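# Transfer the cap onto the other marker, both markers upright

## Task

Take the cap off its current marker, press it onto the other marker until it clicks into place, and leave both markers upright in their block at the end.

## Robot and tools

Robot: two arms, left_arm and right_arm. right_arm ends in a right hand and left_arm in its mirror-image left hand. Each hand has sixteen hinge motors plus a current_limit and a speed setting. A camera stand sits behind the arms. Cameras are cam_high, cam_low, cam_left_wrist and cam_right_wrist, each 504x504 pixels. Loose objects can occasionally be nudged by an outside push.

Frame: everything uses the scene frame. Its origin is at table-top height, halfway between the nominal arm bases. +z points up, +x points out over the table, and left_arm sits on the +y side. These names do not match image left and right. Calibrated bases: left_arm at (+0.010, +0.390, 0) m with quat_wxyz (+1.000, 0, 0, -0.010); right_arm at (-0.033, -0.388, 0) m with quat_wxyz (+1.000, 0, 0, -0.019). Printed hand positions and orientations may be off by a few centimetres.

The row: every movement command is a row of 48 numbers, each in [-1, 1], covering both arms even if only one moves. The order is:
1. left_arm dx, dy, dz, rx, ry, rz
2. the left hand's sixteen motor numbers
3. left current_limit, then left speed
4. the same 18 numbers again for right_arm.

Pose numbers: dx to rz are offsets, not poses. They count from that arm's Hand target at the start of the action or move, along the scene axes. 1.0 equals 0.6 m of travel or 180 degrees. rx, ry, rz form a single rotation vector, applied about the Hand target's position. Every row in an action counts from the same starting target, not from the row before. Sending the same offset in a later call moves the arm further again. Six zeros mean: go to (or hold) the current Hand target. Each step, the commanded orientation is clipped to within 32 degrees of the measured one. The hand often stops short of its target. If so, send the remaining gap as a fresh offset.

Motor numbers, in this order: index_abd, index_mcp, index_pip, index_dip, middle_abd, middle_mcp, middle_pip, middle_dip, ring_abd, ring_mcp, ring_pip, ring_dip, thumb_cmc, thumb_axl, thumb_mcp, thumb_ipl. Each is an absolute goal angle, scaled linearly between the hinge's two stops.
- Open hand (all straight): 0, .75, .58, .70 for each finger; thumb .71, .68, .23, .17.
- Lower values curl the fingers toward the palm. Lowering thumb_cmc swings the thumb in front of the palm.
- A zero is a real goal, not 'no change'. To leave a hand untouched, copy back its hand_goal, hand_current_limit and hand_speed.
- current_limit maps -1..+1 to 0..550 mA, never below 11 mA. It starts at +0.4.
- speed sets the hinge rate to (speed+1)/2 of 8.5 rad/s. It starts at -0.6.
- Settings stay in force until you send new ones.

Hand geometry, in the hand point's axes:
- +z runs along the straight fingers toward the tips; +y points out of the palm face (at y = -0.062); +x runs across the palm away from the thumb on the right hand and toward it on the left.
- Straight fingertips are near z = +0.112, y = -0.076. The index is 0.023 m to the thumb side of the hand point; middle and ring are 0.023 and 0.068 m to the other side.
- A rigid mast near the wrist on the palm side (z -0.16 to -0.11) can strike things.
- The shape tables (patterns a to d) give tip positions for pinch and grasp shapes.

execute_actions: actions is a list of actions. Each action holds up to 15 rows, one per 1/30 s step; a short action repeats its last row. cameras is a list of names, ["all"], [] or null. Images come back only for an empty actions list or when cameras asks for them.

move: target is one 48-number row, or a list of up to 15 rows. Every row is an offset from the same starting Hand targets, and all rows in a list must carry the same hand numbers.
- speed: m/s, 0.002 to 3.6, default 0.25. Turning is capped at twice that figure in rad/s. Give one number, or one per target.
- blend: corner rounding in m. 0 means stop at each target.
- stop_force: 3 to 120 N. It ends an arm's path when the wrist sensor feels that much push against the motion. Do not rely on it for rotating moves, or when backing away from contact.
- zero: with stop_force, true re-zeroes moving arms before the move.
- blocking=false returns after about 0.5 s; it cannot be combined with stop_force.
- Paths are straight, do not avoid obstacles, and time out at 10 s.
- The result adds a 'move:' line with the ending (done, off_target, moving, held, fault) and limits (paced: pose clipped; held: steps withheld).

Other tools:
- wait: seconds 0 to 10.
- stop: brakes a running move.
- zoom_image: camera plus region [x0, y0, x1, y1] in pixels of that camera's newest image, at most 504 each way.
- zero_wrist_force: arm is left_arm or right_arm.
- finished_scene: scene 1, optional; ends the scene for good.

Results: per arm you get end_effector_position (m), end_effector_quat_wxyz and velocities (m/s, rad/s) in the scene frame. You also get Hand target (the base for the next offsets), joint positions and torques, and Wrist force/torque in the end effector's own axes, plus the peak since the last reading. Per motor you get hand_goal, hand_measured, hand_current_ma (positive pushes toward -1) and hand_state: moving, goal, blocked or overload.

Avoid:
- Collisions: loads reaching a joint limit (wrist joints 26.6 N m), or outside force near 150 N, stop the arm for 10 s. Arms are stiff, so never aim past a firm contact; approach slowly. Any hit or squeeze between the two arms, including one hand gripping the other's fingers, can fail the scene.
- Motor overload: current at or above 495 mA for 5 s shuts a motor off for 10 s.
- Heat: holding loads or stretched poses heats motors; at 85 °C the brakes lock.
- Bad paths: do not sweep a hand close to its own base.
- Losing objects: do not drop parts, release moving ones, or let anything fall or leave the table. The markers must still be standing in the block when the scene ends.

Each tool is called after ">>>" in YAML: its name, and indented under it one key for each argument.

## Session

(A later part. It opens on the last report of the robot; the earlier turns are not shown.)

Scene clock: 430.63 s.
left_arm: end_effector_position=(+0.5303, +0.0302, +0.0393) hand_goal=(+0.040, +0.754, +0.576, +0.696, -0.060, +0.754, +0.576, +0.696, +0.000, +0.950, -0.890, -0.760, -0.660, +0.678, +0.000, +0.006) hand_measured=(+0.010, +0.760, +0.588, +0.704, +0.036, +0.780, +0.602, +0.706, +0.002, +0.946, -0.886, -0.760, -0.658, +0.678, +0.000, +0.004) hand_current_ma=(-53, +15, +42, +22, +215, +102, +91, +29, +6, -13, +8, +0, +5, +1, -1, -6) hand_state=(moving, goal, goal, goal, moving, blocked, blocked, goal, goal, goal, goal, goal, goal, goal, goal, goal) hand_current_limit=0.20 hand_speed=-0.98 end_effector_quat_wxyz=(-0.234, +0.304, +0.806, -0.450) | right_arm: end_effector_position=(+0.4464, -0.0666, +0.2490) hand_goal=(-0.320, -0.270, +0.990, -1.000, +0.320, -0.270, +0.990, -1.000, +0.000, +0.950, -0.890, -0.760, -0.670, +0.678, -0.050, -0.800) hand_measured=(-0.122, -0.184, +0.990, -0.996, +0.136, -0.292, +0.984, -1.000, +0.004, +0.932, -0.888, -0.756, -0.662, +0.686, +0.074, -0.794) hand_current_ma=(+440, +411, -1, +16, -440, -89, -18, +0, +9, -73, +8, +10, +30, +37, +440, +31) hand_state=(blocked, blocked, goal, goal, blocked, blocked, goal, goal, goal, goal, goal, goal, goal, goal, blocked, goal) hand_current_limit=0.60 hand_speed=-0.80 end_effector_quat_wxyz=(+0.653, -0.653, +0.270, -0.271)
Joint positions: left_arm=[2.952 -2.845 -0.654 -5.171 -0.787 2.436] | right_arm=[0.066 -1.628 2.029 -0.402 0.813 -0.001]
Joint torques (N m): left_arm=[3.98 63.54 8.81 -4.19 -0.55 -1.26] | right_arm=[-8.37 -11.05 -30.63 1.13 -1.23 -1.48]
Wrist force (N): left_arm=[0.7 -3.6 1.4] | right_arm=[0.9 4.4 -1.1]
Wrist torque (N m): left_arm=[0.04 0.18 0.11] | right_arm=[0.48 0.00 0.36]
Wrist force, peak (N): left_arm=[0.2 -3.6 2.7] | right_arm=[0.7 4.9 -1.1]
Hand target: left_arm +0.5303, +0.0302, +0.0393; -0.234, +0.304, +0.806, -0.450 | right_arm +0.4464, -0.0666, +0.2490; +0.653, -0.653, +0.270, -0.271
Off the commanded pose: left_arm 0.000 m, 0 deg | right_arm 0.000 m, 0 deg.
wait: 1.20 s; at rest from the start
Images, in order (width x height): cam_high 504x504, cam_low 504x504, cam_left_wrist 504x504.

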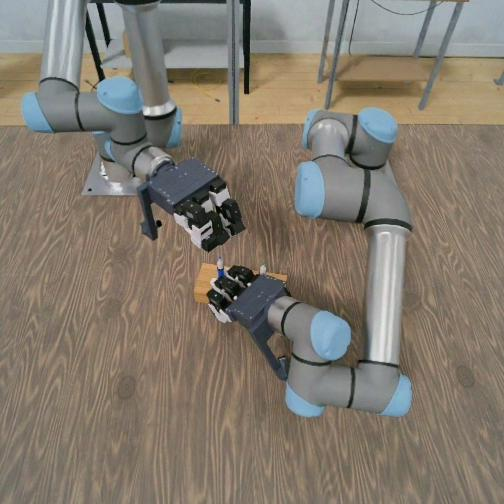

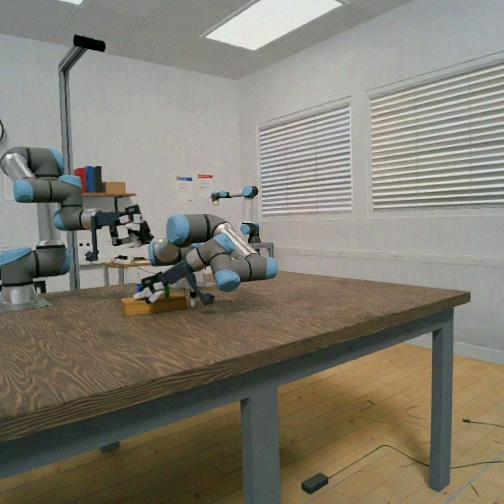

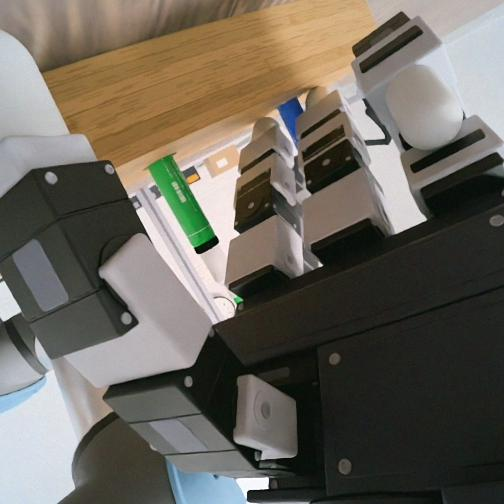

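>>> move:
  target:
    - [0,0,0,0,0,0, 0.1,0.754,0.576,0.696, -0.25,0.754,0.576,0.696, 0,0.95,-0.89,-0.76, -0.66,0.678,0.0,0.0054, 0.4,-0.85, 0,0,0,0,0,0, -0.32,-0.27,0.99,-1.0, 0.32,-0.27,0.99,-1.0, 0,0.95,-0.89,-0.76, -0.67,0.678,-0.05,-0.80, 0.6,-0.8]
    - [0.0833,0.0833,0.08,0,0,0, 0.1,0.754,0.576,0.696, -0.25,0.754,0.576,0.696, 0,0.95,-0.89,-0.76, -0.66,0.678,0.0,0.0054, 0.4,-0.85, 0,0,0,0,0,0, -0.32,-0.27,0.99,-1.0, 0.32,-0.27,0.99,-1.0, 0,0.95,-0.89,-0.76, -0.67,0.678,-0.05,-0.80, 0.6,-0.8]
    - [0.1167,0.2833,0.3333,0,0,0, 0.1,0.754,0.576,0.696, -0.25,0.754,0.576,0.696, 0,0.95,-0.89,-0.76, -0.66,0.678,0.0,0.0054, 0.4,-0.85, 0,0,0,0,0,0, -0.32,-0.27,0.99,-1.0, 0.32,-0.27,0.99,-1.0, 0,0.95,-0.89,-0.76, -0.67,0.678,-0.05,-0.80, 0.6,-0.8]
  speed: [0.05,0.08,0.2]
  blend: [0,0.02,0]
  cameras: ["all"]

>>> zoom_image:
  camera: "cam_low"
  region: [110, 242, 200, 322]

>>> zoom_image:
  camera: "cam_high"
  region: [180, 230, 300, 330]

Scene clock: 435.37 s.
left_arm: end_effector_position=(+0.6003, +0.2001, +0.2393) hand_goal=(+0.100, +0.754, +0.576, +0.696, -0.250, +0.754, +0.576, +0.696, +0.000, +0.950, -0.890, -0.760, -0.660, +0.678, +0.000, +0.006) hand_measured=(+0.096, +0.746, +0.576, +0.698, -0.246, +0.748, +0.576, +0.698, +0.002, +0.946, -0.886, -0.760, -0.658, +0.678, +0.000, +0.004) hand_current_ma=(-11, -24, +1, +6, +8, -22, +1, +7, +6, -13, +8, +0, +5, +1, -1, -6) hand_state=(goal, goal, goal, goal, goal, goal, goal, goal, goal, goal, goal, goal, goal, goal, goal, goal) hand_current_limit=0.40 hand_speed=-0.85 end_effector_quat_wxyz=(-0.234, +0.304, +0.806, -0.450) | right_arm: end_effector_position=(+0.4464, -0.0666, +0.2490) hand_goal=(-0.320, -0.270, +0.990, -1.000, +0.320, -0.270, +0.990, -1.000, +0.000, +0.950, -0.890, -0.760, -0.670, +0.678, -0.050, -0.800) hand_measured=(-0.122, -0.184, +0.990, -0.996, +0.136, -0.292, +0.984, -1.000, +0.004, +0.932, -0.888, -0.756, -0.662, +0.686, +0.074, -0.794) hand_current_ma=(+440, +411, -1, +16, -440, -89, -18, +0, +9, -73, +8, +10, +30, +37, +440, +31) hand_state=(blocked, blocked, goal, goal, blocked, blocked, goal, goal, goal, goal, goal, goal, goal, goal, blocked, goal) hand_current_limit=0.60 hand_speed=-0.80 end_effector_quat_wxyz=(+0.653, -0.653, +0.270, -0.271)
Joint positions: left_arm=[3.197 -2.764 -0.322 -5.714 -0.977 2.638] | right_arm=[0.066 -1.628 2.029 -0.402 0.813 -0.001]
Joint torques (N m): left_arm=[6.46 43.84 26.75 -4.51 -1.28 1.25] | right_arm=[-8.35 -9.34 -30.36 1.12 -1.08 -1.35]
Wrist force (N): left_arm=[0.3 -2.1 2.6] | right_arm=[0.7 4.5 -0.9]
Wrist torque (N m): left_arm=[-0.32 0.10 -0.05] | right_arm=[0.47 0.02 0.34]
Wrist force, peak (N): left_arm=[1.2 -4.6 1.3] | right_arm=[0.6 5.0 -1.2]
Hand target: left_arm +0.6003, +0.2002, +0.2393; -0.234, +0.304, +0.806, -0.450 | right_arm +0.4464, -0.0666, +0.2490; +0.653, -0.653, +0.270, -0.271
Off the commanded pose: left_arm 0.000 m, 0 deg | right_arm 0.000 m, 0 deg.
move: done

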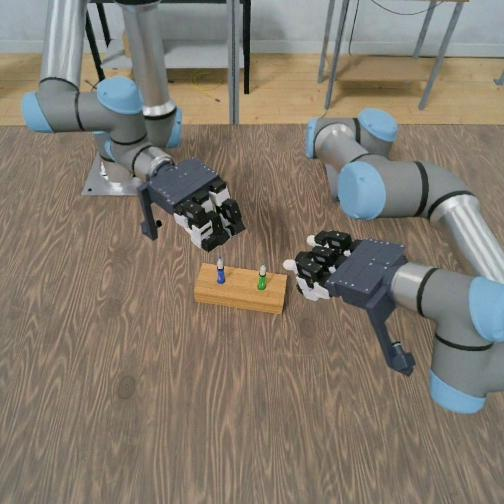

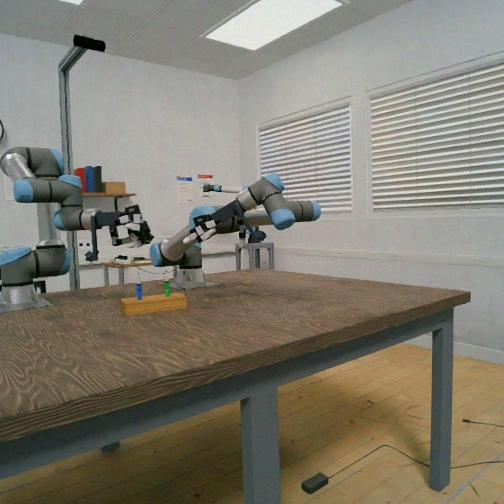

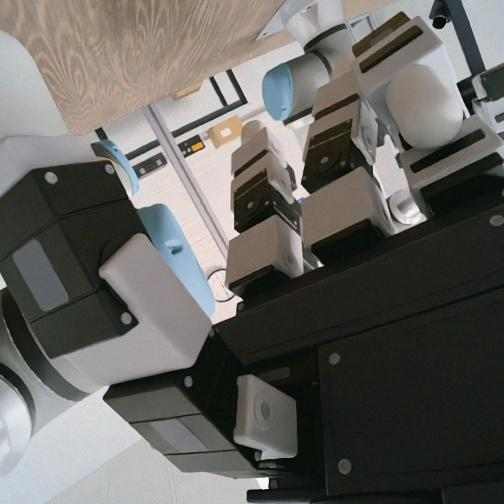

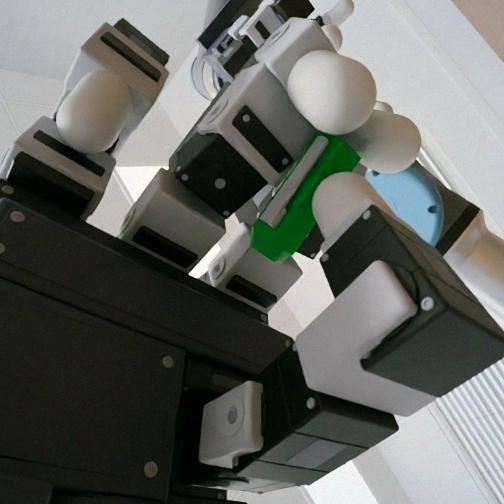

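Scaled by 5.600.

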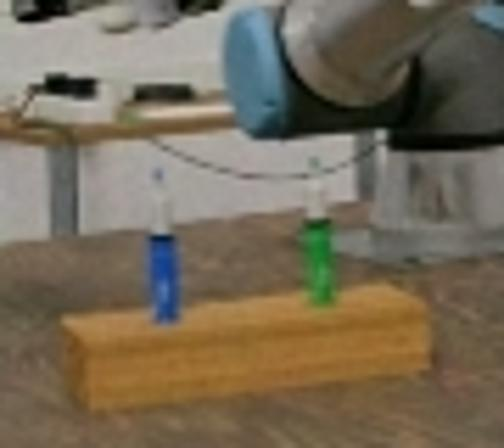

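Scaled by 4.200.

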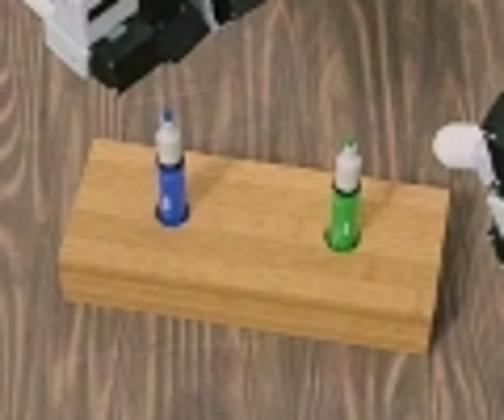

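>>> zoom_image:
  camera: "cam_low"
  region: [80, 190, 170, 260]

>>> zoom_image:
  camera: "cam_right_wrist"
  region: [204, 60, 454, 310]

Scaled by 5.600.

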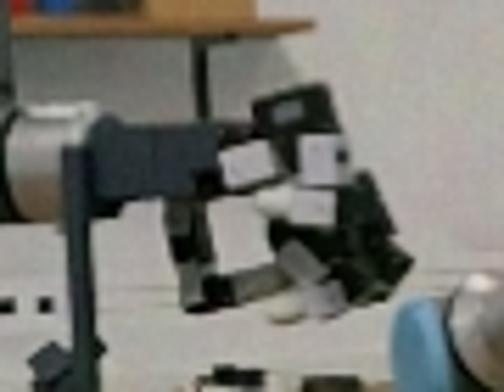

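Scaled by 2.016.

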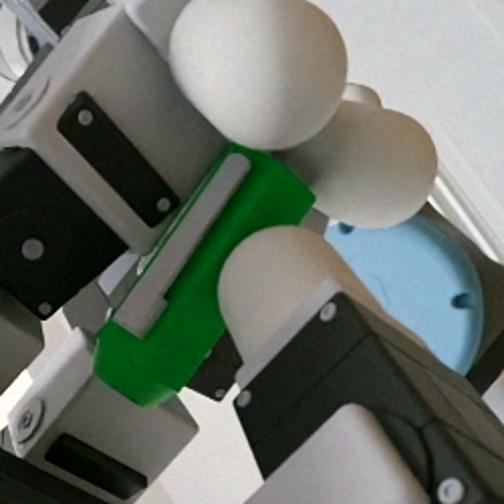

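>>> move:
  target:
    - [-0.1667,0.2667,0.07,0,0,0, 0,0.754,0.576,0.696, 0,0.754,0.576,0.696, 0,0.95,-0.89,-0.76, -0.66,0.678,0.0,0.0054, 0.0,-0.85, 0,0,0,0,0,0, -0.32,-0.27,0.99,-1.0, 0.32,-0.27,0.99,-1.0, 0,0.95,-0.89,-0.76, -0.67,0.678,-0.05,-0.80, 0.6,-0.8]
    - [-0.1667,0.2667,0.07,0,0,0, 0,0.754,0.576,0.696, 0,0.754,0.576,0.696, 0,0.95,-0.89,-0.76, -0.66,0.678,0.0,0.0054, 0.0,-0.85, 0.0258,0.1723,-0.04,-0.0511,-0.0511,0, -0.32,-0.27,0.99,-1.0, 0.32,-0.27,0.99,-1.0, 0,0.95,-0.89,-0.76, -0.67,0.678,-0.05,-0.80, 0.6,-0.8]
  speed: [0.2,0.1]
  cameras: ["all"]

>>> zoom_image:
  camera: "cam_right_wrist"
  region: [204, 0, 504, 300]

>>> zoom_image:
  camera: "cam_low"
  region: [100, 212, 200, 312]

Scene clock: 444.03 s.
left_arm: end_effector_position=(+0.5003, +0.3602, +0.2813) hand_goal=(+0.000, +0.754, +0.576, +0.696, +0.000, +0.754, +0.576, +0.696, +0.000, +0.950, -0.890, -0.760, -0.660, +0.678, +0.000, +0.006) hand_measured=(+0.002, +0.746, +0.576, +0.698, -0.004, +0.748, +0.576, +0.698, +0.002, +0.946, -0.886, -0.760, -0.658, +0.678, +0.000, +0.004) hand_current_ma=(+6, -24, +1, +6, -9, -22, +1, +7, +6, -13, +8, +0, +4, +1, -1, -6) hand_state=(goal, goal, goal, goal, goal, goal, goal, goal, goal, goal, goal, goal, goal, goal, goal, goal) hand_current_limit=0.00 hand_speed=-0.85 end_effector_quat_wxyz=(-0.234, +0.304, +0.806, -0.450) | right_arm: end_effector_position=(+0.4619, +0.0367, +0.2251) hand_goal=(-0.320, -0.270, +0.990, -1.000, +0.320, -0.270, +0.990, -1.000, +0.000, +0.950, -0.890, -0.760, -0.670, +0.678, -0.050, -0.800) hand_measured=(-0.122, -0.184, +0.990, -0.996, +0.136, -0.292, +0.984, -1.000, +0.002, +0.932, -0.888, -0.756, -0.662, +0.686, +0.074, -0.794) hand_current_ma=(+440, +411, -1, +16, -440, -89, -18, +0, +8, -73, +8, +10, +30, +37, +440, +31) hand_state=(blocked, blocked, goal, goal, blocked, blocked, goal, goal, goal, goal, goal, goal, goal, goal, blocked, goal) hand_current_limit=0.60 hand_speed=-0.80 end_effector_quat_wxyz=(-0.619, +0.680, -0.194, +0.343)
Joint positions: left_arm=[3.457 -2.327 -1.053 -5.496 -1.193 2.8] | right_arm=[0.379 -1.454 1.908 -0.454 1.125 -0.228]
Joint torques (N m): left_arm=[6.47 53.39 9.5 -0.85 -1.42 1.28] | right_arm=[10.52 -13.3 -30.78 -4.69 2.59 -1.71]
Wrist force (N): left_arm=[0.1 -1.6 2.6] | right_arm=[0.1 4.2 -0.8]
Wrist torque (N m): left_arm=[-0.28 0.09 -0.05] | right_arm=[0.46 0.02 0.42]
Wrist force, peak (N): left_arm=[-1.0 -1.6 3.2] | right_arm=[0.8 5.0 -1.0]
Hand target: left_arm +0.5003, +0.3602, +0.2813; -0.234, +0.304, +0.806, -0.450 | right_arm +0.4619, +0.0368, +0.2250; -0.618, +0.680, -0.194, +0.343
Off the commanded pose: left_arm 0.000 m, 0 deg | right_arm 0.000 m, 0 deg.
move: done

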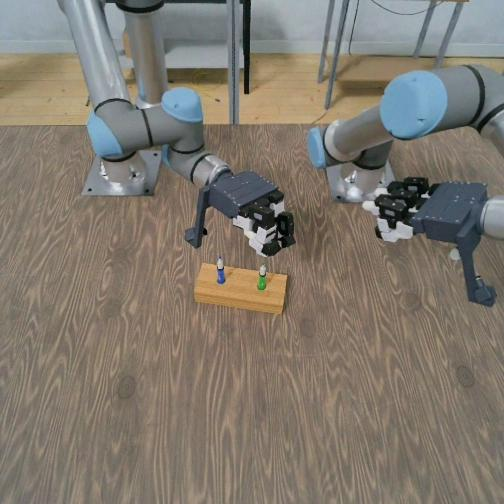

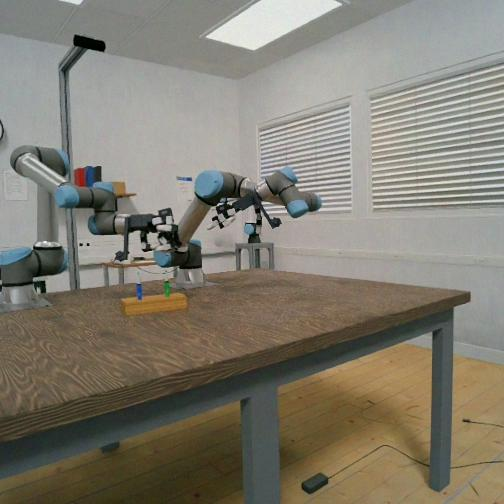

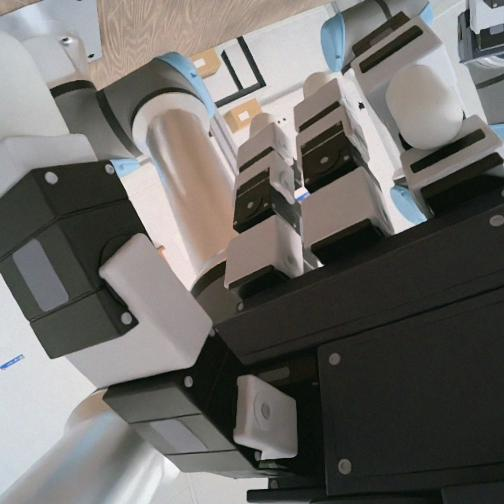

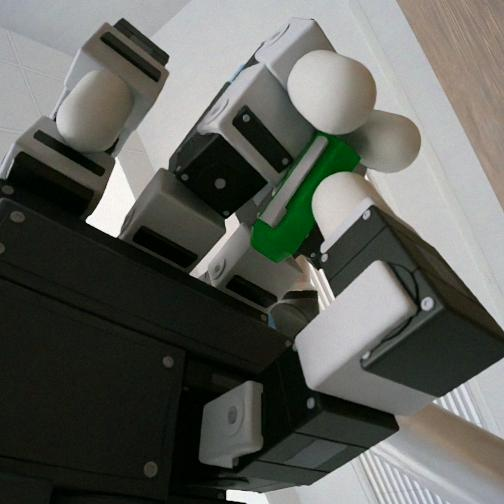

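Scaled by 1.680.

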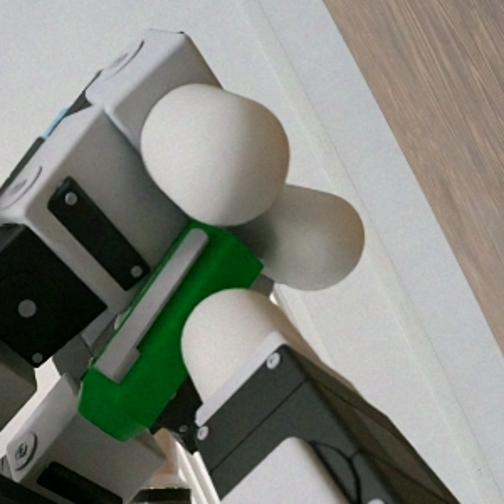

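Scaled by 5.040.

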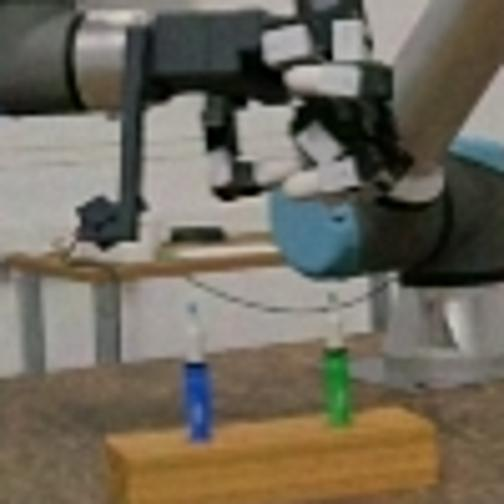

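>>> move:
  target:
    - [0,0,0,0,0,0, 0,0.754,0.576,0.696, 0,0.754,0.576,0.696, 0,0.95,-0.89,-0.76, -0.66,0.678,0.0,0.0054, 0.0,-0.85, 0,0,-0.1,0,0,0, -0.32,-0.27,0.99,-1.0, 0.32,-0.27,0.99,-1.0, 0,0.95,-0.89,-0.76, -0.67,0.678,-0.05,-0.80, 0.6,-0.8]
  speed: 0.08
  stop_force: 4
  cameras: ["cam_low","cam_right_wrist","cam_high"]

>>> zoom_image:
  camera: "cam_right_wrist"
  region: [204, 0, 504, 300]

>>> zoom_image:
  camera: "cam_low"
  region: [100, 212, 200, 312]

>>> zoom_image:
  camera: "cam_high"
  region: [200, 210, 310, 310]

Scene clock: 447.07 s.
left_arm: end_effector_position=(+0.5003, +0.3602, +0.2813) hand_goal=(+0.000, +0.754, +0.576, +0.696, +0.000, +0.754, +0.576, +0.696, +0.000, +0.950, -0.890, -0.760, -0.660, +0.678, +0.000, +0.006) hand_measured=(+0.002, +0.746, +0.576, +0.698, -0.004, +0.748, +0.576, +0.698, +0.002, +0.946, -0.886, -0.760, -0.658, +0.678, +0.000, +0.004) hand_current_ma=(+6, -24, +1, +6, -9, -22, +1, +7, +6, -13, +8, +0, +4, +1, -1, -6) hand_state=(goal, goal, goal, goal, goal, goal, goal, goal, goal, goal, goal, goal, goal, goal, goal, goal) hand_current_limit=0.00 hand_speed=-0.85 end_effector_quat_wxyz=(-0.234, +0.304, +0.806, -0.450) | right_arm: end_effector_position=(+0.4619, +0.0368, +0.1650) hand_goal=(-0.320, -0.270, +0.990, -1.000, +0.320, -0.270, +0.990, -1.000, +0.000, +0.950, -0.890, -0.760, -0.670, +0.678, -0.050, -0.800) hand_measured=(-0.122, -0.184, +0.990, -0.996, +0.136, -0.292, +0.984, -1.000, +0.002, +0.932, -0.888, -0.756, -0.662, +0.686, +0.074, -0.794) hand_current_ma=(+440, +411, -1, +16, -440, -89, -18, +0, +8, -70, +8, +10, +30, +37, +440, +31) hand_state=(blocked, blocked, goal, goal, blocked, blocked, goal, goal, goal, goal, goal, goal, goal, goal, blocked, goal) hand_current_limit=0.60 hand_speed=-0.80 end_effector_quat_wxyz=(-0.618, +0.680, -0.194, +0.343)
Joint positions: left_arm=[3.457 -2.327 -1.053 -5.496 -1.193 2.8] | right_arm=[0.379 -1.376 1.993 -0.617 1.125 -0.228]
Joint torques (N m): left_arm=[6.43 54.51 9.14 -0.66 -1.38 1.23] | right_arm=[-0.64 -15.74 -7.64 -4.56 -0.82 1.23]
Wrist force (N): left_arm=[0.1 -1.5 2.6] | right_arm=[0.0 4.5 -0.5]
Wrist torque (N m): left_arm=[-0.27 0.08 -0.04] | right_arm=[0.46 0.00 0.35]
Wrist force, peak (N): left_arm=[0.0 -1.5 2.9] | right_arm=[0.0 5.2 -0.6]
Hand target: left_arm +0.5003, +0.3602, +0.2813; -0.234, +0.304, +0.806, -0.450 | right_arm +0.4619, +0.0368, +0.1650; -0.618, +0.680, -0.194, +0.343
Off the commanded pose: left_arm 0.000 m, 0 deg | right_arm 0.000 m, 0 deg.
move: done
Images, in order (width x height): cam_high 504x504, cam_low 504x504, cam_right_wrist 504x504.

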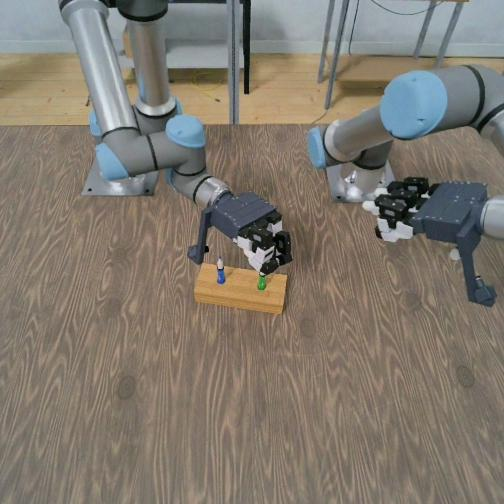

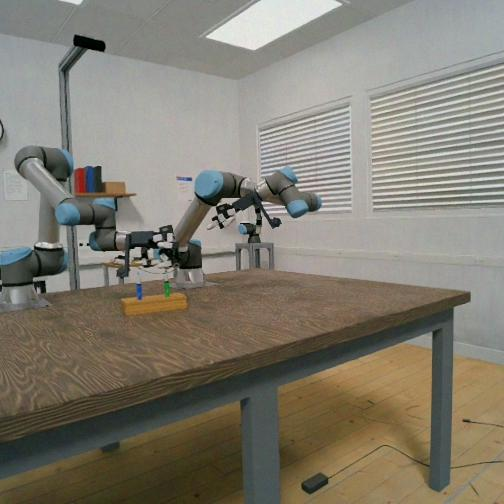

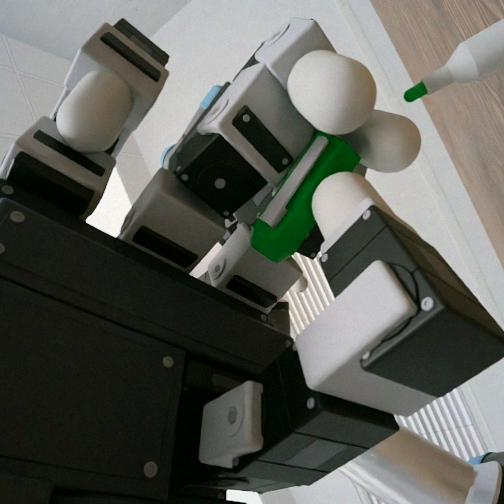

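Scaled by 1.680.

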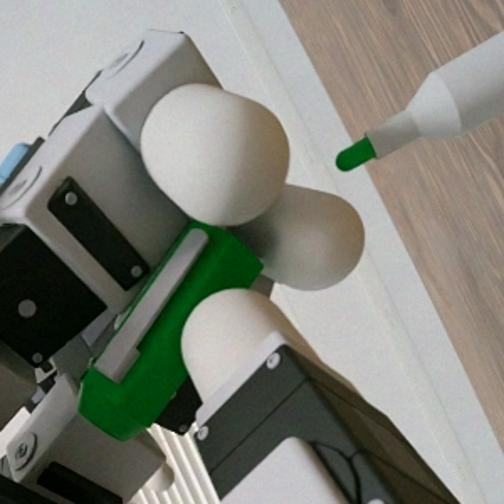

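Scaled by 5.040.

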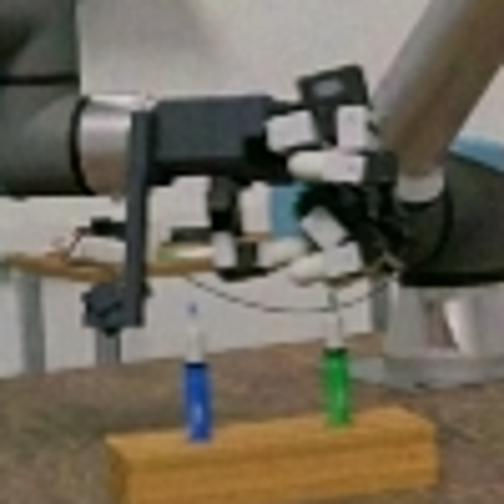

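Scaled by 4.582.

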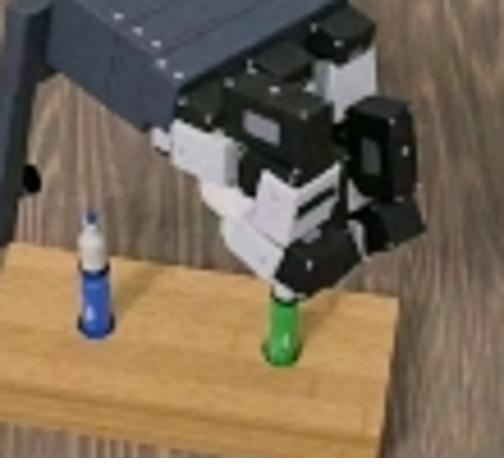

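>>> move:
  target:
    - [0,0,0,0,0,0, 0,0.754,0.576,0.696, 0,0.754,0.576,0.696, 0,0.95,-0.89,-0.76, -0.66,0.678,0.0,0.0054, 0.0,-0.85, 0.0027,-0.0112,0.02,0.1265,0.0730,-0.1638, -0.32,-0.27,0.99,-1.0, 0.32,-0.27,0.99,-1.0, 0,0.95,-0.89,-0.76, -0.67,0.678,-0.05,-0.80, 0.6,-0.8]
  speed: 0.2
  cameras: ["cam_low","cam_right_wrist","cam_high"]

>>> zoom_image:
  camera: "cam_right_wrist"
  region: [204, 0, 504, 300]

>>> zoom_image:
  camera: "cam_low"
  region: [100, 212, 200, 312]

>>> zoom_image:
  camera: "cam_high"
  region: [200, 210, 310, 310]

Scene clock: 453.43 s.
left_arm: end_effector_position=(+0.5003, +0.3602, +0.2813) hand_goal=(+0.000, +0.754, +0.576, +0.696, +0.000, +0.754, +0.576, +0.696, +0.000, +0.950, -0.890, -0.760, -0.660, +0.678, +0.000, +0.006) hand_measured=(+0.002, +0.746, +0.576, +0.698, -0.004, +0.748, +0.576, +0.698, +0.002, +0.946, -0.886, -0.760, -0.658, +0.678, +0.000, +0.004) hand_current_ma=(+6, -24, +1, +6, -9, -22, +1, +7, +6, -13, +8, +0, +4, +1, -1, -6) hand_state=(goal, goal, goal, goal, goal, goal, goal, goal, goal, goal, goal, goal, goal, goal, goal, goal) hand_current_limit=0.00 hand_speed=-0.85 end_effector_quat_wxyz=(-0.234, +0.304, +0.806, -0.450) | right_arm: end_effector_position=(+0.4635, +0.0301, +0.1770) hand_goal=(-0.320, -0.270, +0.990, -1.000, +0.320, -0.270, +0.990, -1.000, +0.000, +0.950, -0.890, -0.760, -0.670, +0.678, -0.050, -0.800) hand_measured=(-0.122, -0.184, +0.990, -0.996, +0.136, -0.292, +0.984, -1.000, +0.002, +0.932, -0.888, -0.756, -0.662, +0.686, +0.074, -0.794) hand_current_ma=(+440, +411, -1, +16, -440, -89, -18, +0, +8, -70, +8, +10, +30, +37, +440, +31) hand_state=(blocked, blocked, goal, goal, blocked, blocked, goal, goal, goal, goal, goal, goal, goal, goal, blocked, goal) hand_current_limit=0.60 hand_speed=-0.80 end_effector_quat_wxyz=(+0.606, -0.509, +0.490, -0.364)
Joint positions: left_arm=[3.457 -2.327 -1.053 -5.496 -1.193 2.8] | right_arm=[0.562 -1.37 1.98 -0.611 1.832 0.225]
Joint torques (N m): left_arm=[6.75 54.05 8.93 -0.82 -1.41 1.27] | right_arm=[11.33 -15.92 -28.32 0.71 2.55 1.34]
Wrist force (N): left_arm=[0.2 -1.6 2.8] | right_arm=[1.2 4.6 -0.4]
Wrist torque (N m): left_arm=[-0.29 0.08 -0.05] | right_arm=[0.51 -0.07 0.24]
Wrist force, peak (N): left_arm=[0.2 -1.9 2.7] | right_arm=[0.2 5.0 -0.7]
Hand target: left_arm +0.5003, +0.3602, +0.2813; -0.234, +0.304, +0.806, -0.450 | right_arm +0.4635, +0.0301, +0.1770; +0.606, -0.509, +0.491, -0.364
Off the commanded pose: left_arm 0.000 m, 0 deg | right_arm 0.000 m, 0 deg.
move: done
Images, in order (width x height): cam_high 504x504, cam_low 504x504, cam_right_wrist 504x504.

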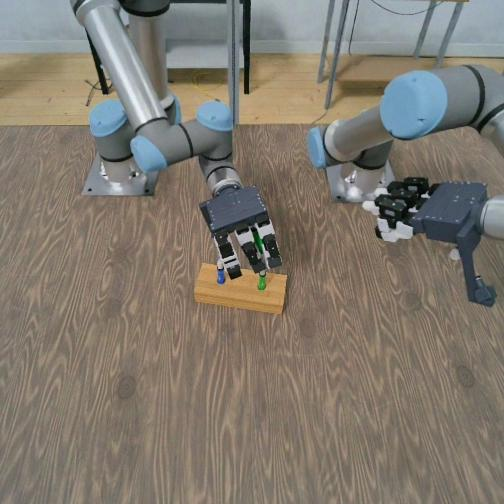

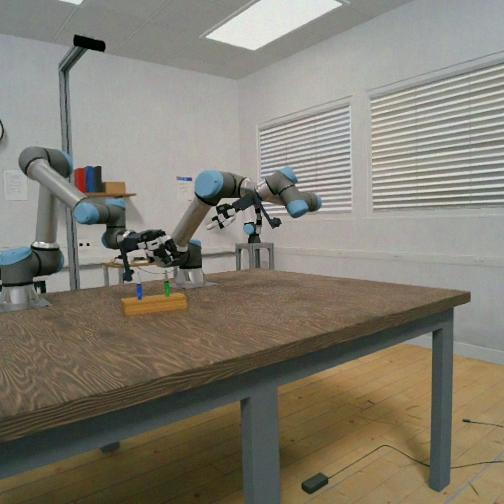

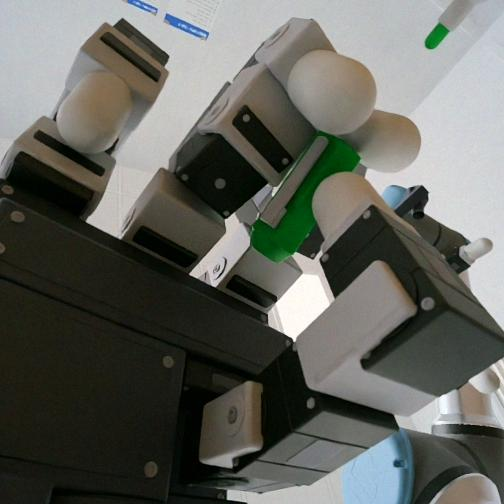

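Scaled by 1.680.

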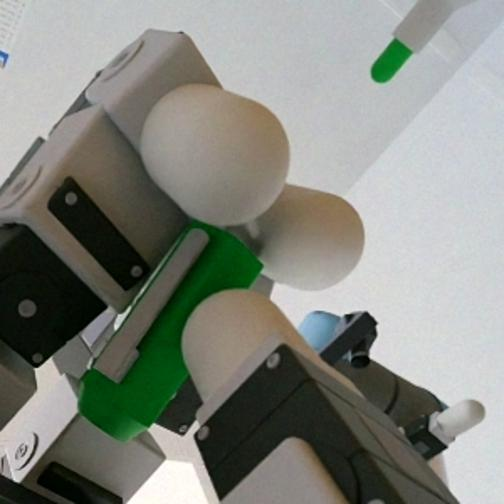

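Scaled by 5.040.

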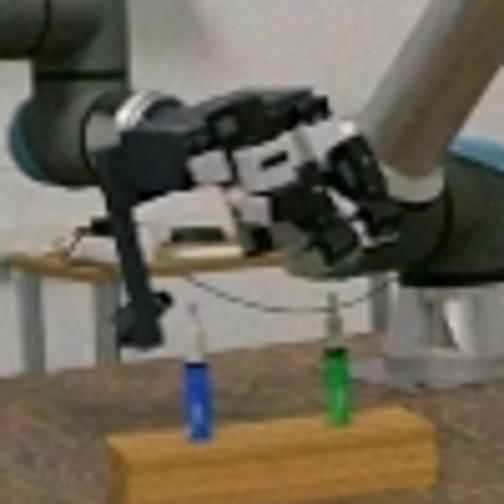

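Scaled by 4.582.

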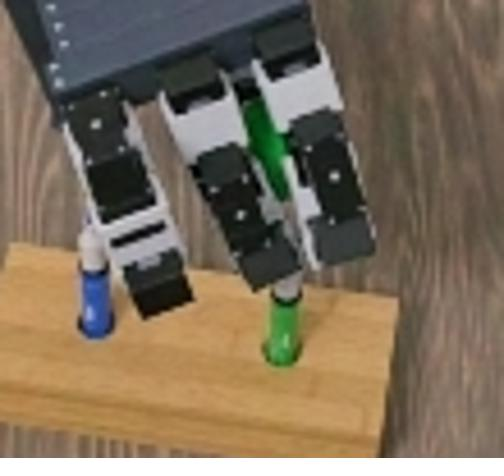

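>>> zoom_image:
  camera: "cam_high"
  region: [235, 215, 290, 270]

>>> zoom_image:
  camera: "cam_low"
  region: [140, 232, 190, 282]

Scaled by 9.164.

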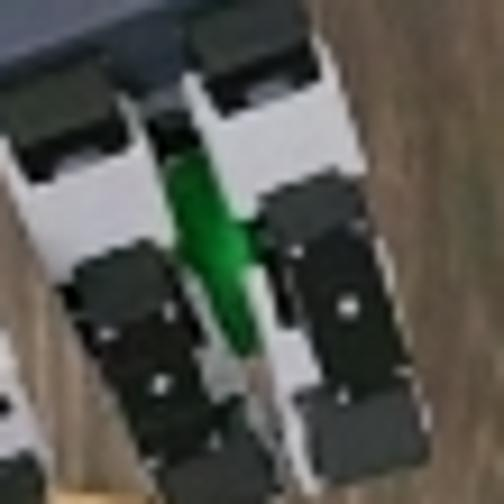

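Scaled by 10.080.

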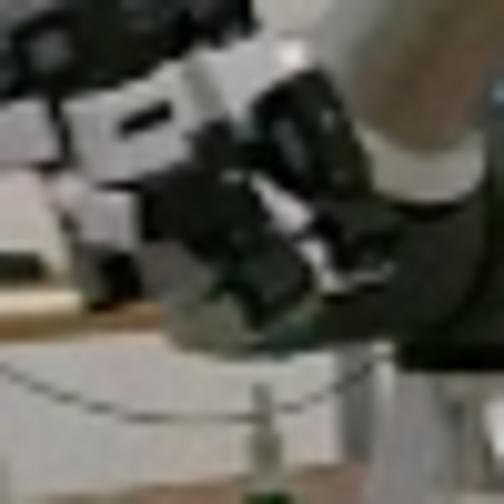

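>>> move:
  target:
    - [0,0,0,0,0,0, 0,0.754,0.576,0.696, 0,0.754,0.576,0.696, 0,0.95,-0.89,-0.76, -0.66,0.678,0.0,0.0054, 0.0,-0.85, -0.0057,0.0018,0,-0.1038,0.1126,0.0155, -0.32,-0.27,0.99,-1.0, 0.32,-0.27,0.99,-1.0, 0,0.95,-0.89,-0.76, -0.67,0.678,-0.05,-0.80, 0.6,-0.8]
  speed: 0.2
  cameras: ["cam_low","cam_right_wrist","cam_high"]

>>> zoom_image:
  camera: "cam_right_wrist"
  region: [204, 0, 504, 300]

>>> zoom_image:
  camera: "cam_low"
  region: [120, 222, 200, 302]

>>> zoom_image:
  camera: "cam_high"
  region: [225, 215, 305, 295]

Scene clock: 463.23 s.
left_arm: end_effector_position=(+0.5003, +0.3602, +0.2813) hand_goal=(+0.000, +0.754, +0.576, +0.696, +0.000, +0.754, +0.576, +0.696, +0.000, +0.950, -0.890, -0.760, -0.660, +0.678, +0.000, +0.006) hand_measured=(+0.002, +0.746, +0.576, +0.698, -0.004, +0.748, +0.576, +0.698, +0.002, +0.946, -0.886, -0.760, -0.658, +0.678, +0.000, +0.004) hand_current_ma=(+6, -24, +1, +6, -9, -22, +1, +7, +6, -13, +8, +0, +4, +1, -1, -6) hand_state=(goal, goal, goal, goal, goal, goal, goal, goal, goal, goal, goal, goal, goal, goal, goal, goal) hand_current_limit=0.00 hand_speed=-0.85 end_effector_quat_wxyz=(-0.234, +0.304, +0.806, -0.450) | right_arm: end_effector_position=(+0.4601, +0.0312, +0.1770) hand_goal=(-0.320, -0.270, +0.990, -1.000, +0.320, -0.270, +0.990, -1.000, +0.000, +0.950, -0.890, -0.760, -0.670, +0.678, -0.050, -0.800) hand_measured=(-0.122, -0.184, +0.990, -0.996, +0.136, -0.290, +0.984, -1.000, +0.002, +0.932, -0.888, -0.756, -0.662, +0.686, +0.074, -0.794) hand_current_ma=(+440, +411, +2, +16, -440, -86, -17, +0, +8, -70, +8, +10, +29, +37, +440, +32) hand_state=(blocked, blocked, goal, goal, blocked, blocked, goal, goal, goal, goal, goal, goal, goal, goal, blocked, goal) hand_current_limit=0.60 hand_speed=-0.80 end_effector_quat_wxyz=(-0.429, +0.668, -0.511, +0.329)
Joint positions: left_arm=[3.457 -2.327 -1.053 -5.496 -1.193 2.8] | right_arm=[0.575 -1.246 1.572 0.116 1.819 0.115]
Joint torques (N m): left_arm=[6.76 54.11 9.21 -0.99 -1.45 1.42] | right_arm=[10.97 -21.83 -30 2.29 2.56 -1.49]
Wrist force (N): left_arm=[0.3 -1.7 2.6] | right_arm=[0.6 4.2 0.3]
Wrist torque (N m): left_arm=[-0.29 0.06 -0.03] | right_arm=[0.54 -0.07 0.30]
Wrist force, peak (N): left_arm=[0.1 -1.9 2.8] | right_arm=[1.4 4.8 -1.0]
Hand target: left_arm +0.5003, +0.3602, +0.2813; -0.234, +0.304, +0.806, -0.450 | right_arm +0.4601, +0.0312, +0.1770; -0.429, +0.668, -0.511, +0.329
Off the commanded pose: left_arm 0.000 m, 0 deg | right_arm 0.000 m, 0 deg.
move: done
Images, in order (width x height): cam_high 504x504, cam_low 504x504, cam_right_wrist 504x504.

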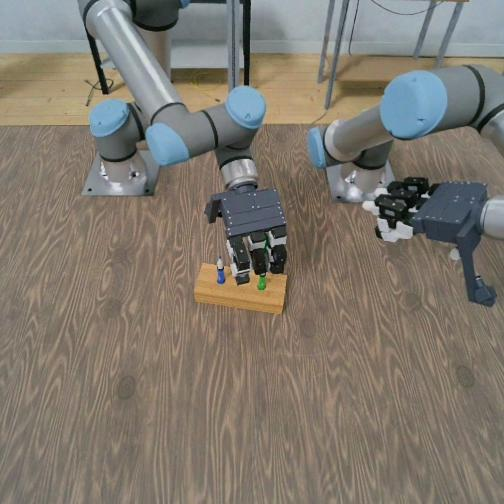

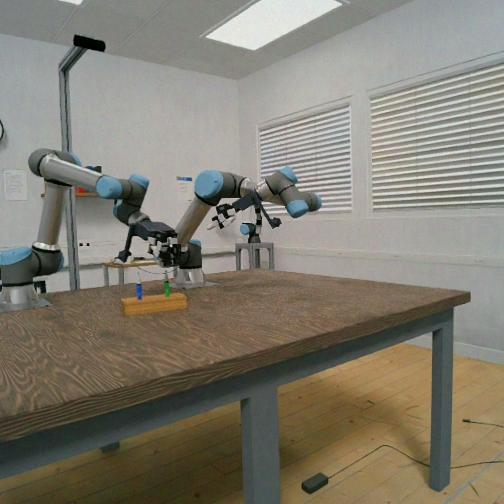

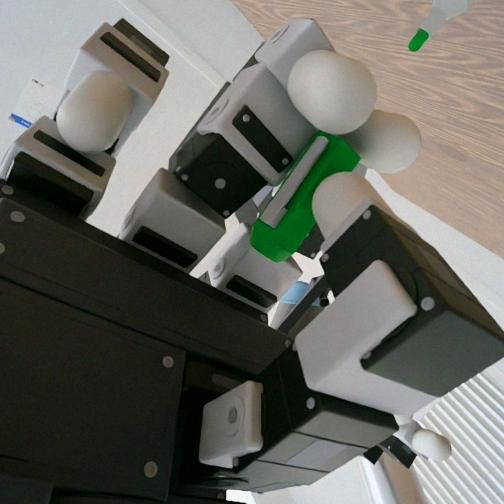

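Scaled by 1.680.

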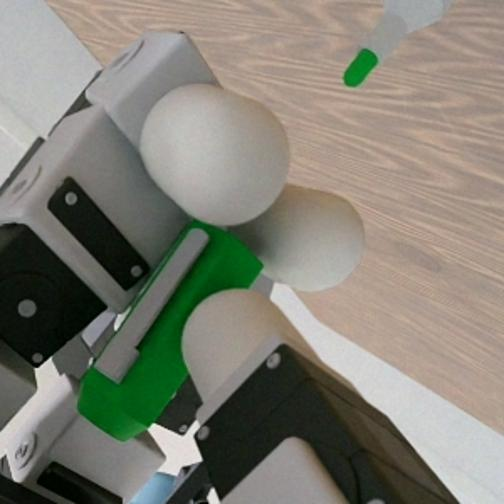

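Scaled by 6.300.

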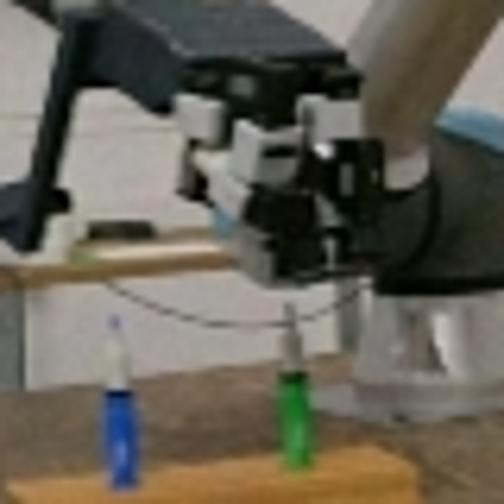

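Scaled by 6.300.

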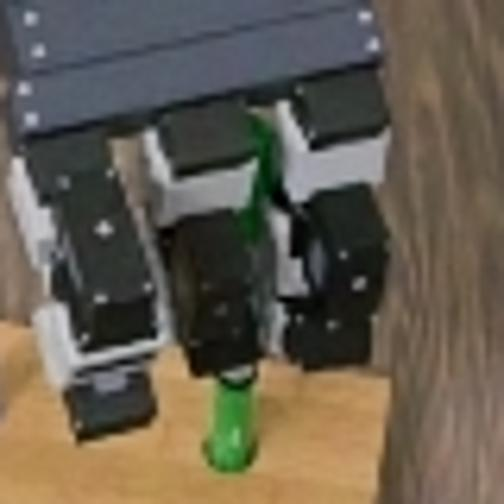

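>>> move:
  target:
    - [0,0,0,0,0,0, 0,0.754,0.576,0.696, 0,0.754,0.576,0.696, 0,0.95,-0.89,-0.76, -0.66,0.678,0.0,0.0054, 0.0,-0.85, 0.0033,-0.0017,-0.045,0,0,0, -0.32,-0.27,0.99,-1.0, 0.32,-0.27,0.99,-1.0, 0,0.95,-0.89,-0.76, -0.67,0.678,-0.05,-0.80, 0.6,-0.8]
  speed: 0.04
  stop_force: 3
  cameras: ["cam_low","cam_right_wrist","cam_high"]

>>> zoom_image:
  camera: "cam_right_wrist"
  region: [254, 0, 504, 250]

>>> zoom_image:
  camera: "cam_low"
  region: [130, 242, 190, 302]

>>> zoom_image:
  camera: "cam_high"
  region: [230, 225, 290, 295]

Scene clock: 468.10 s.
left_arm: end_effector_position=(+0.5003, +0.3602, +0.2813) hand_goal=(+0.000, +0.754, +0.576, +0.696, +0.000, +0.754, +0.576, +0.696, +0.000, +0.950, -0.890, -0.760, -0.660, +0.678, +0.000, +0.006) hand_measured=(+0.002, +0.746, +0.576, +0.698, -0.004, +0.748, +0.576, +0.698, +0.002, +0.946, -0.886, -0.760, -0.658, +0.678, +0.000, +0.004) hand_current_ma=(+6, -24, +1, +6, -9, -22, +1, +7, +6, -13, +8, +0, +4, +1, -1, -6) hand_state=(goal, goal, goal, goal, goal, goal, goal, goal, goal, goal, goal, goal, goal, goal, goal, goal) hand_current_limit=0.00 hand_speed=-0.85 end_effector_quat_wxyz=(-0.234, +0.304, +0.806, -0.450) | right_arm: end_effector_position=(+0.4621, +0.0301, +0.1500) hand_goal=(-0.320, -0.270, +0.990, -1.000, +0.320, -0.270, +0.990, -1.000, +0.000, +0.950, -0.890, -0.760, -0.670, +0.678, -0.050, -0.800) hand_measured=(-0.122, -0.184, +0.990, -0.996, +0.136, -0.290, +0.984, -1.000, +0.002, +0.934, -0.888, -0.758, -0.662, +0.686, +0.074, -0.794) hand_current_ma=(+440, +411, +2, +16, -440, -86, -17, +0, +8, -70, +8, +10, +29, +37, +440, +33) hand_state=(blocked, blocked, goal, goal, blocked, blocked, goal, goal, goal, goal, goal, goal, goal, goal, blocked, goal) hand_current_limit=0.60 hand_speed=-0.80 end_effector_quat_wxyz=(-0.429, +0.668, -0.511, +0.329)
Joint positions: left_arm=[3.457 -2.327 -1.053 -5.496 -1.193 2.8] | right_arm=[0.571 -1.223 1.613 0.051 1.816 0.113]
Joint torques (N m): left_arm=[6.3 54.46 9.92 -0.79 -1.45 1.09] | right_arm=[-10.25 -22.62 -8.52 -3.46 -2.93 -1.48]
Wrist force (N): left_arm=[0.1 -1.6 2.7] | right_arm=[1.2 4.1 0.3]
Wrist torque (N m): left_arm=[-0.29 0.08 -0.04] | right_arm=[0.52 -0.16 0.37]
Wrist force, peak (N): left_arm=[0.1 -1.8 2.8] | right_arm=[0.8 4.6 0.6]
Hand target: left_arm +0.5003, +0.3602, +0.2813; -0.234, +0.304, +0.806, -0.450 | right_arm +0.4621, +0.0301, +0.1500; -0.429, +0.668, -0.511, +0.329
Off the commanded pose: left_arm 0.000 m, 0 deg | right_arm 0.000 m, 0 deg.
move: done
Images, in order (width x height): cam_high 504x504, cam_low 504x504, cam_right_wrist 504x504.

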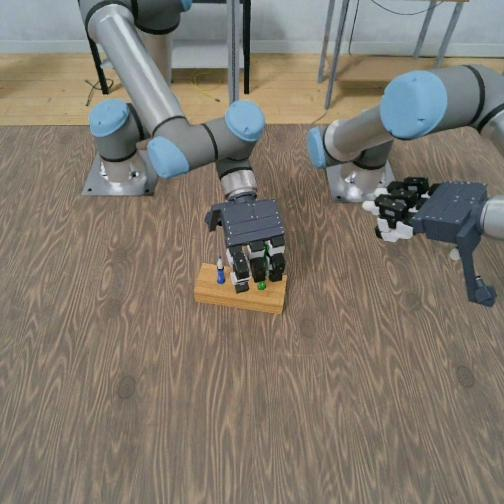

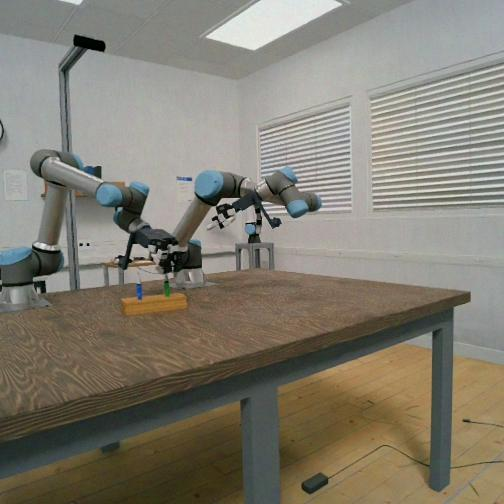

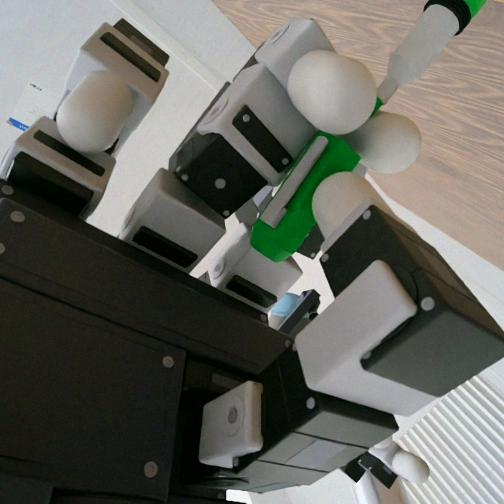

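Scaled by 2.016.

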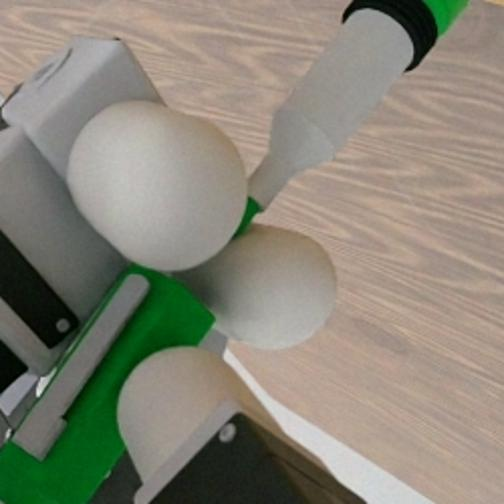

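Scaled by 8.400.

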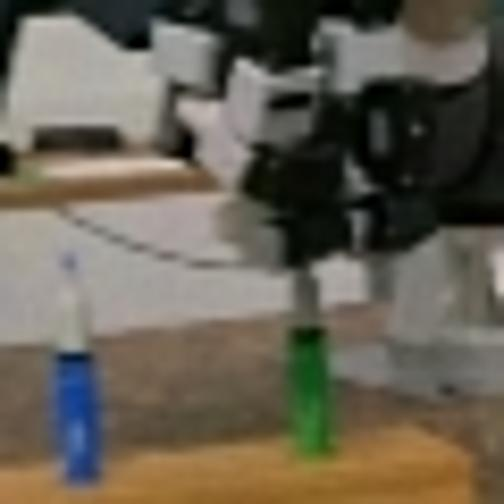

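Scaled by 7.200.

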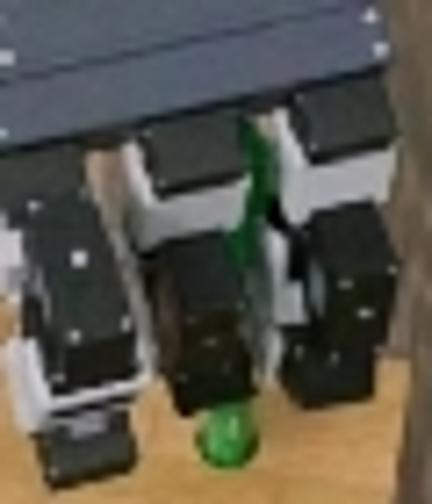

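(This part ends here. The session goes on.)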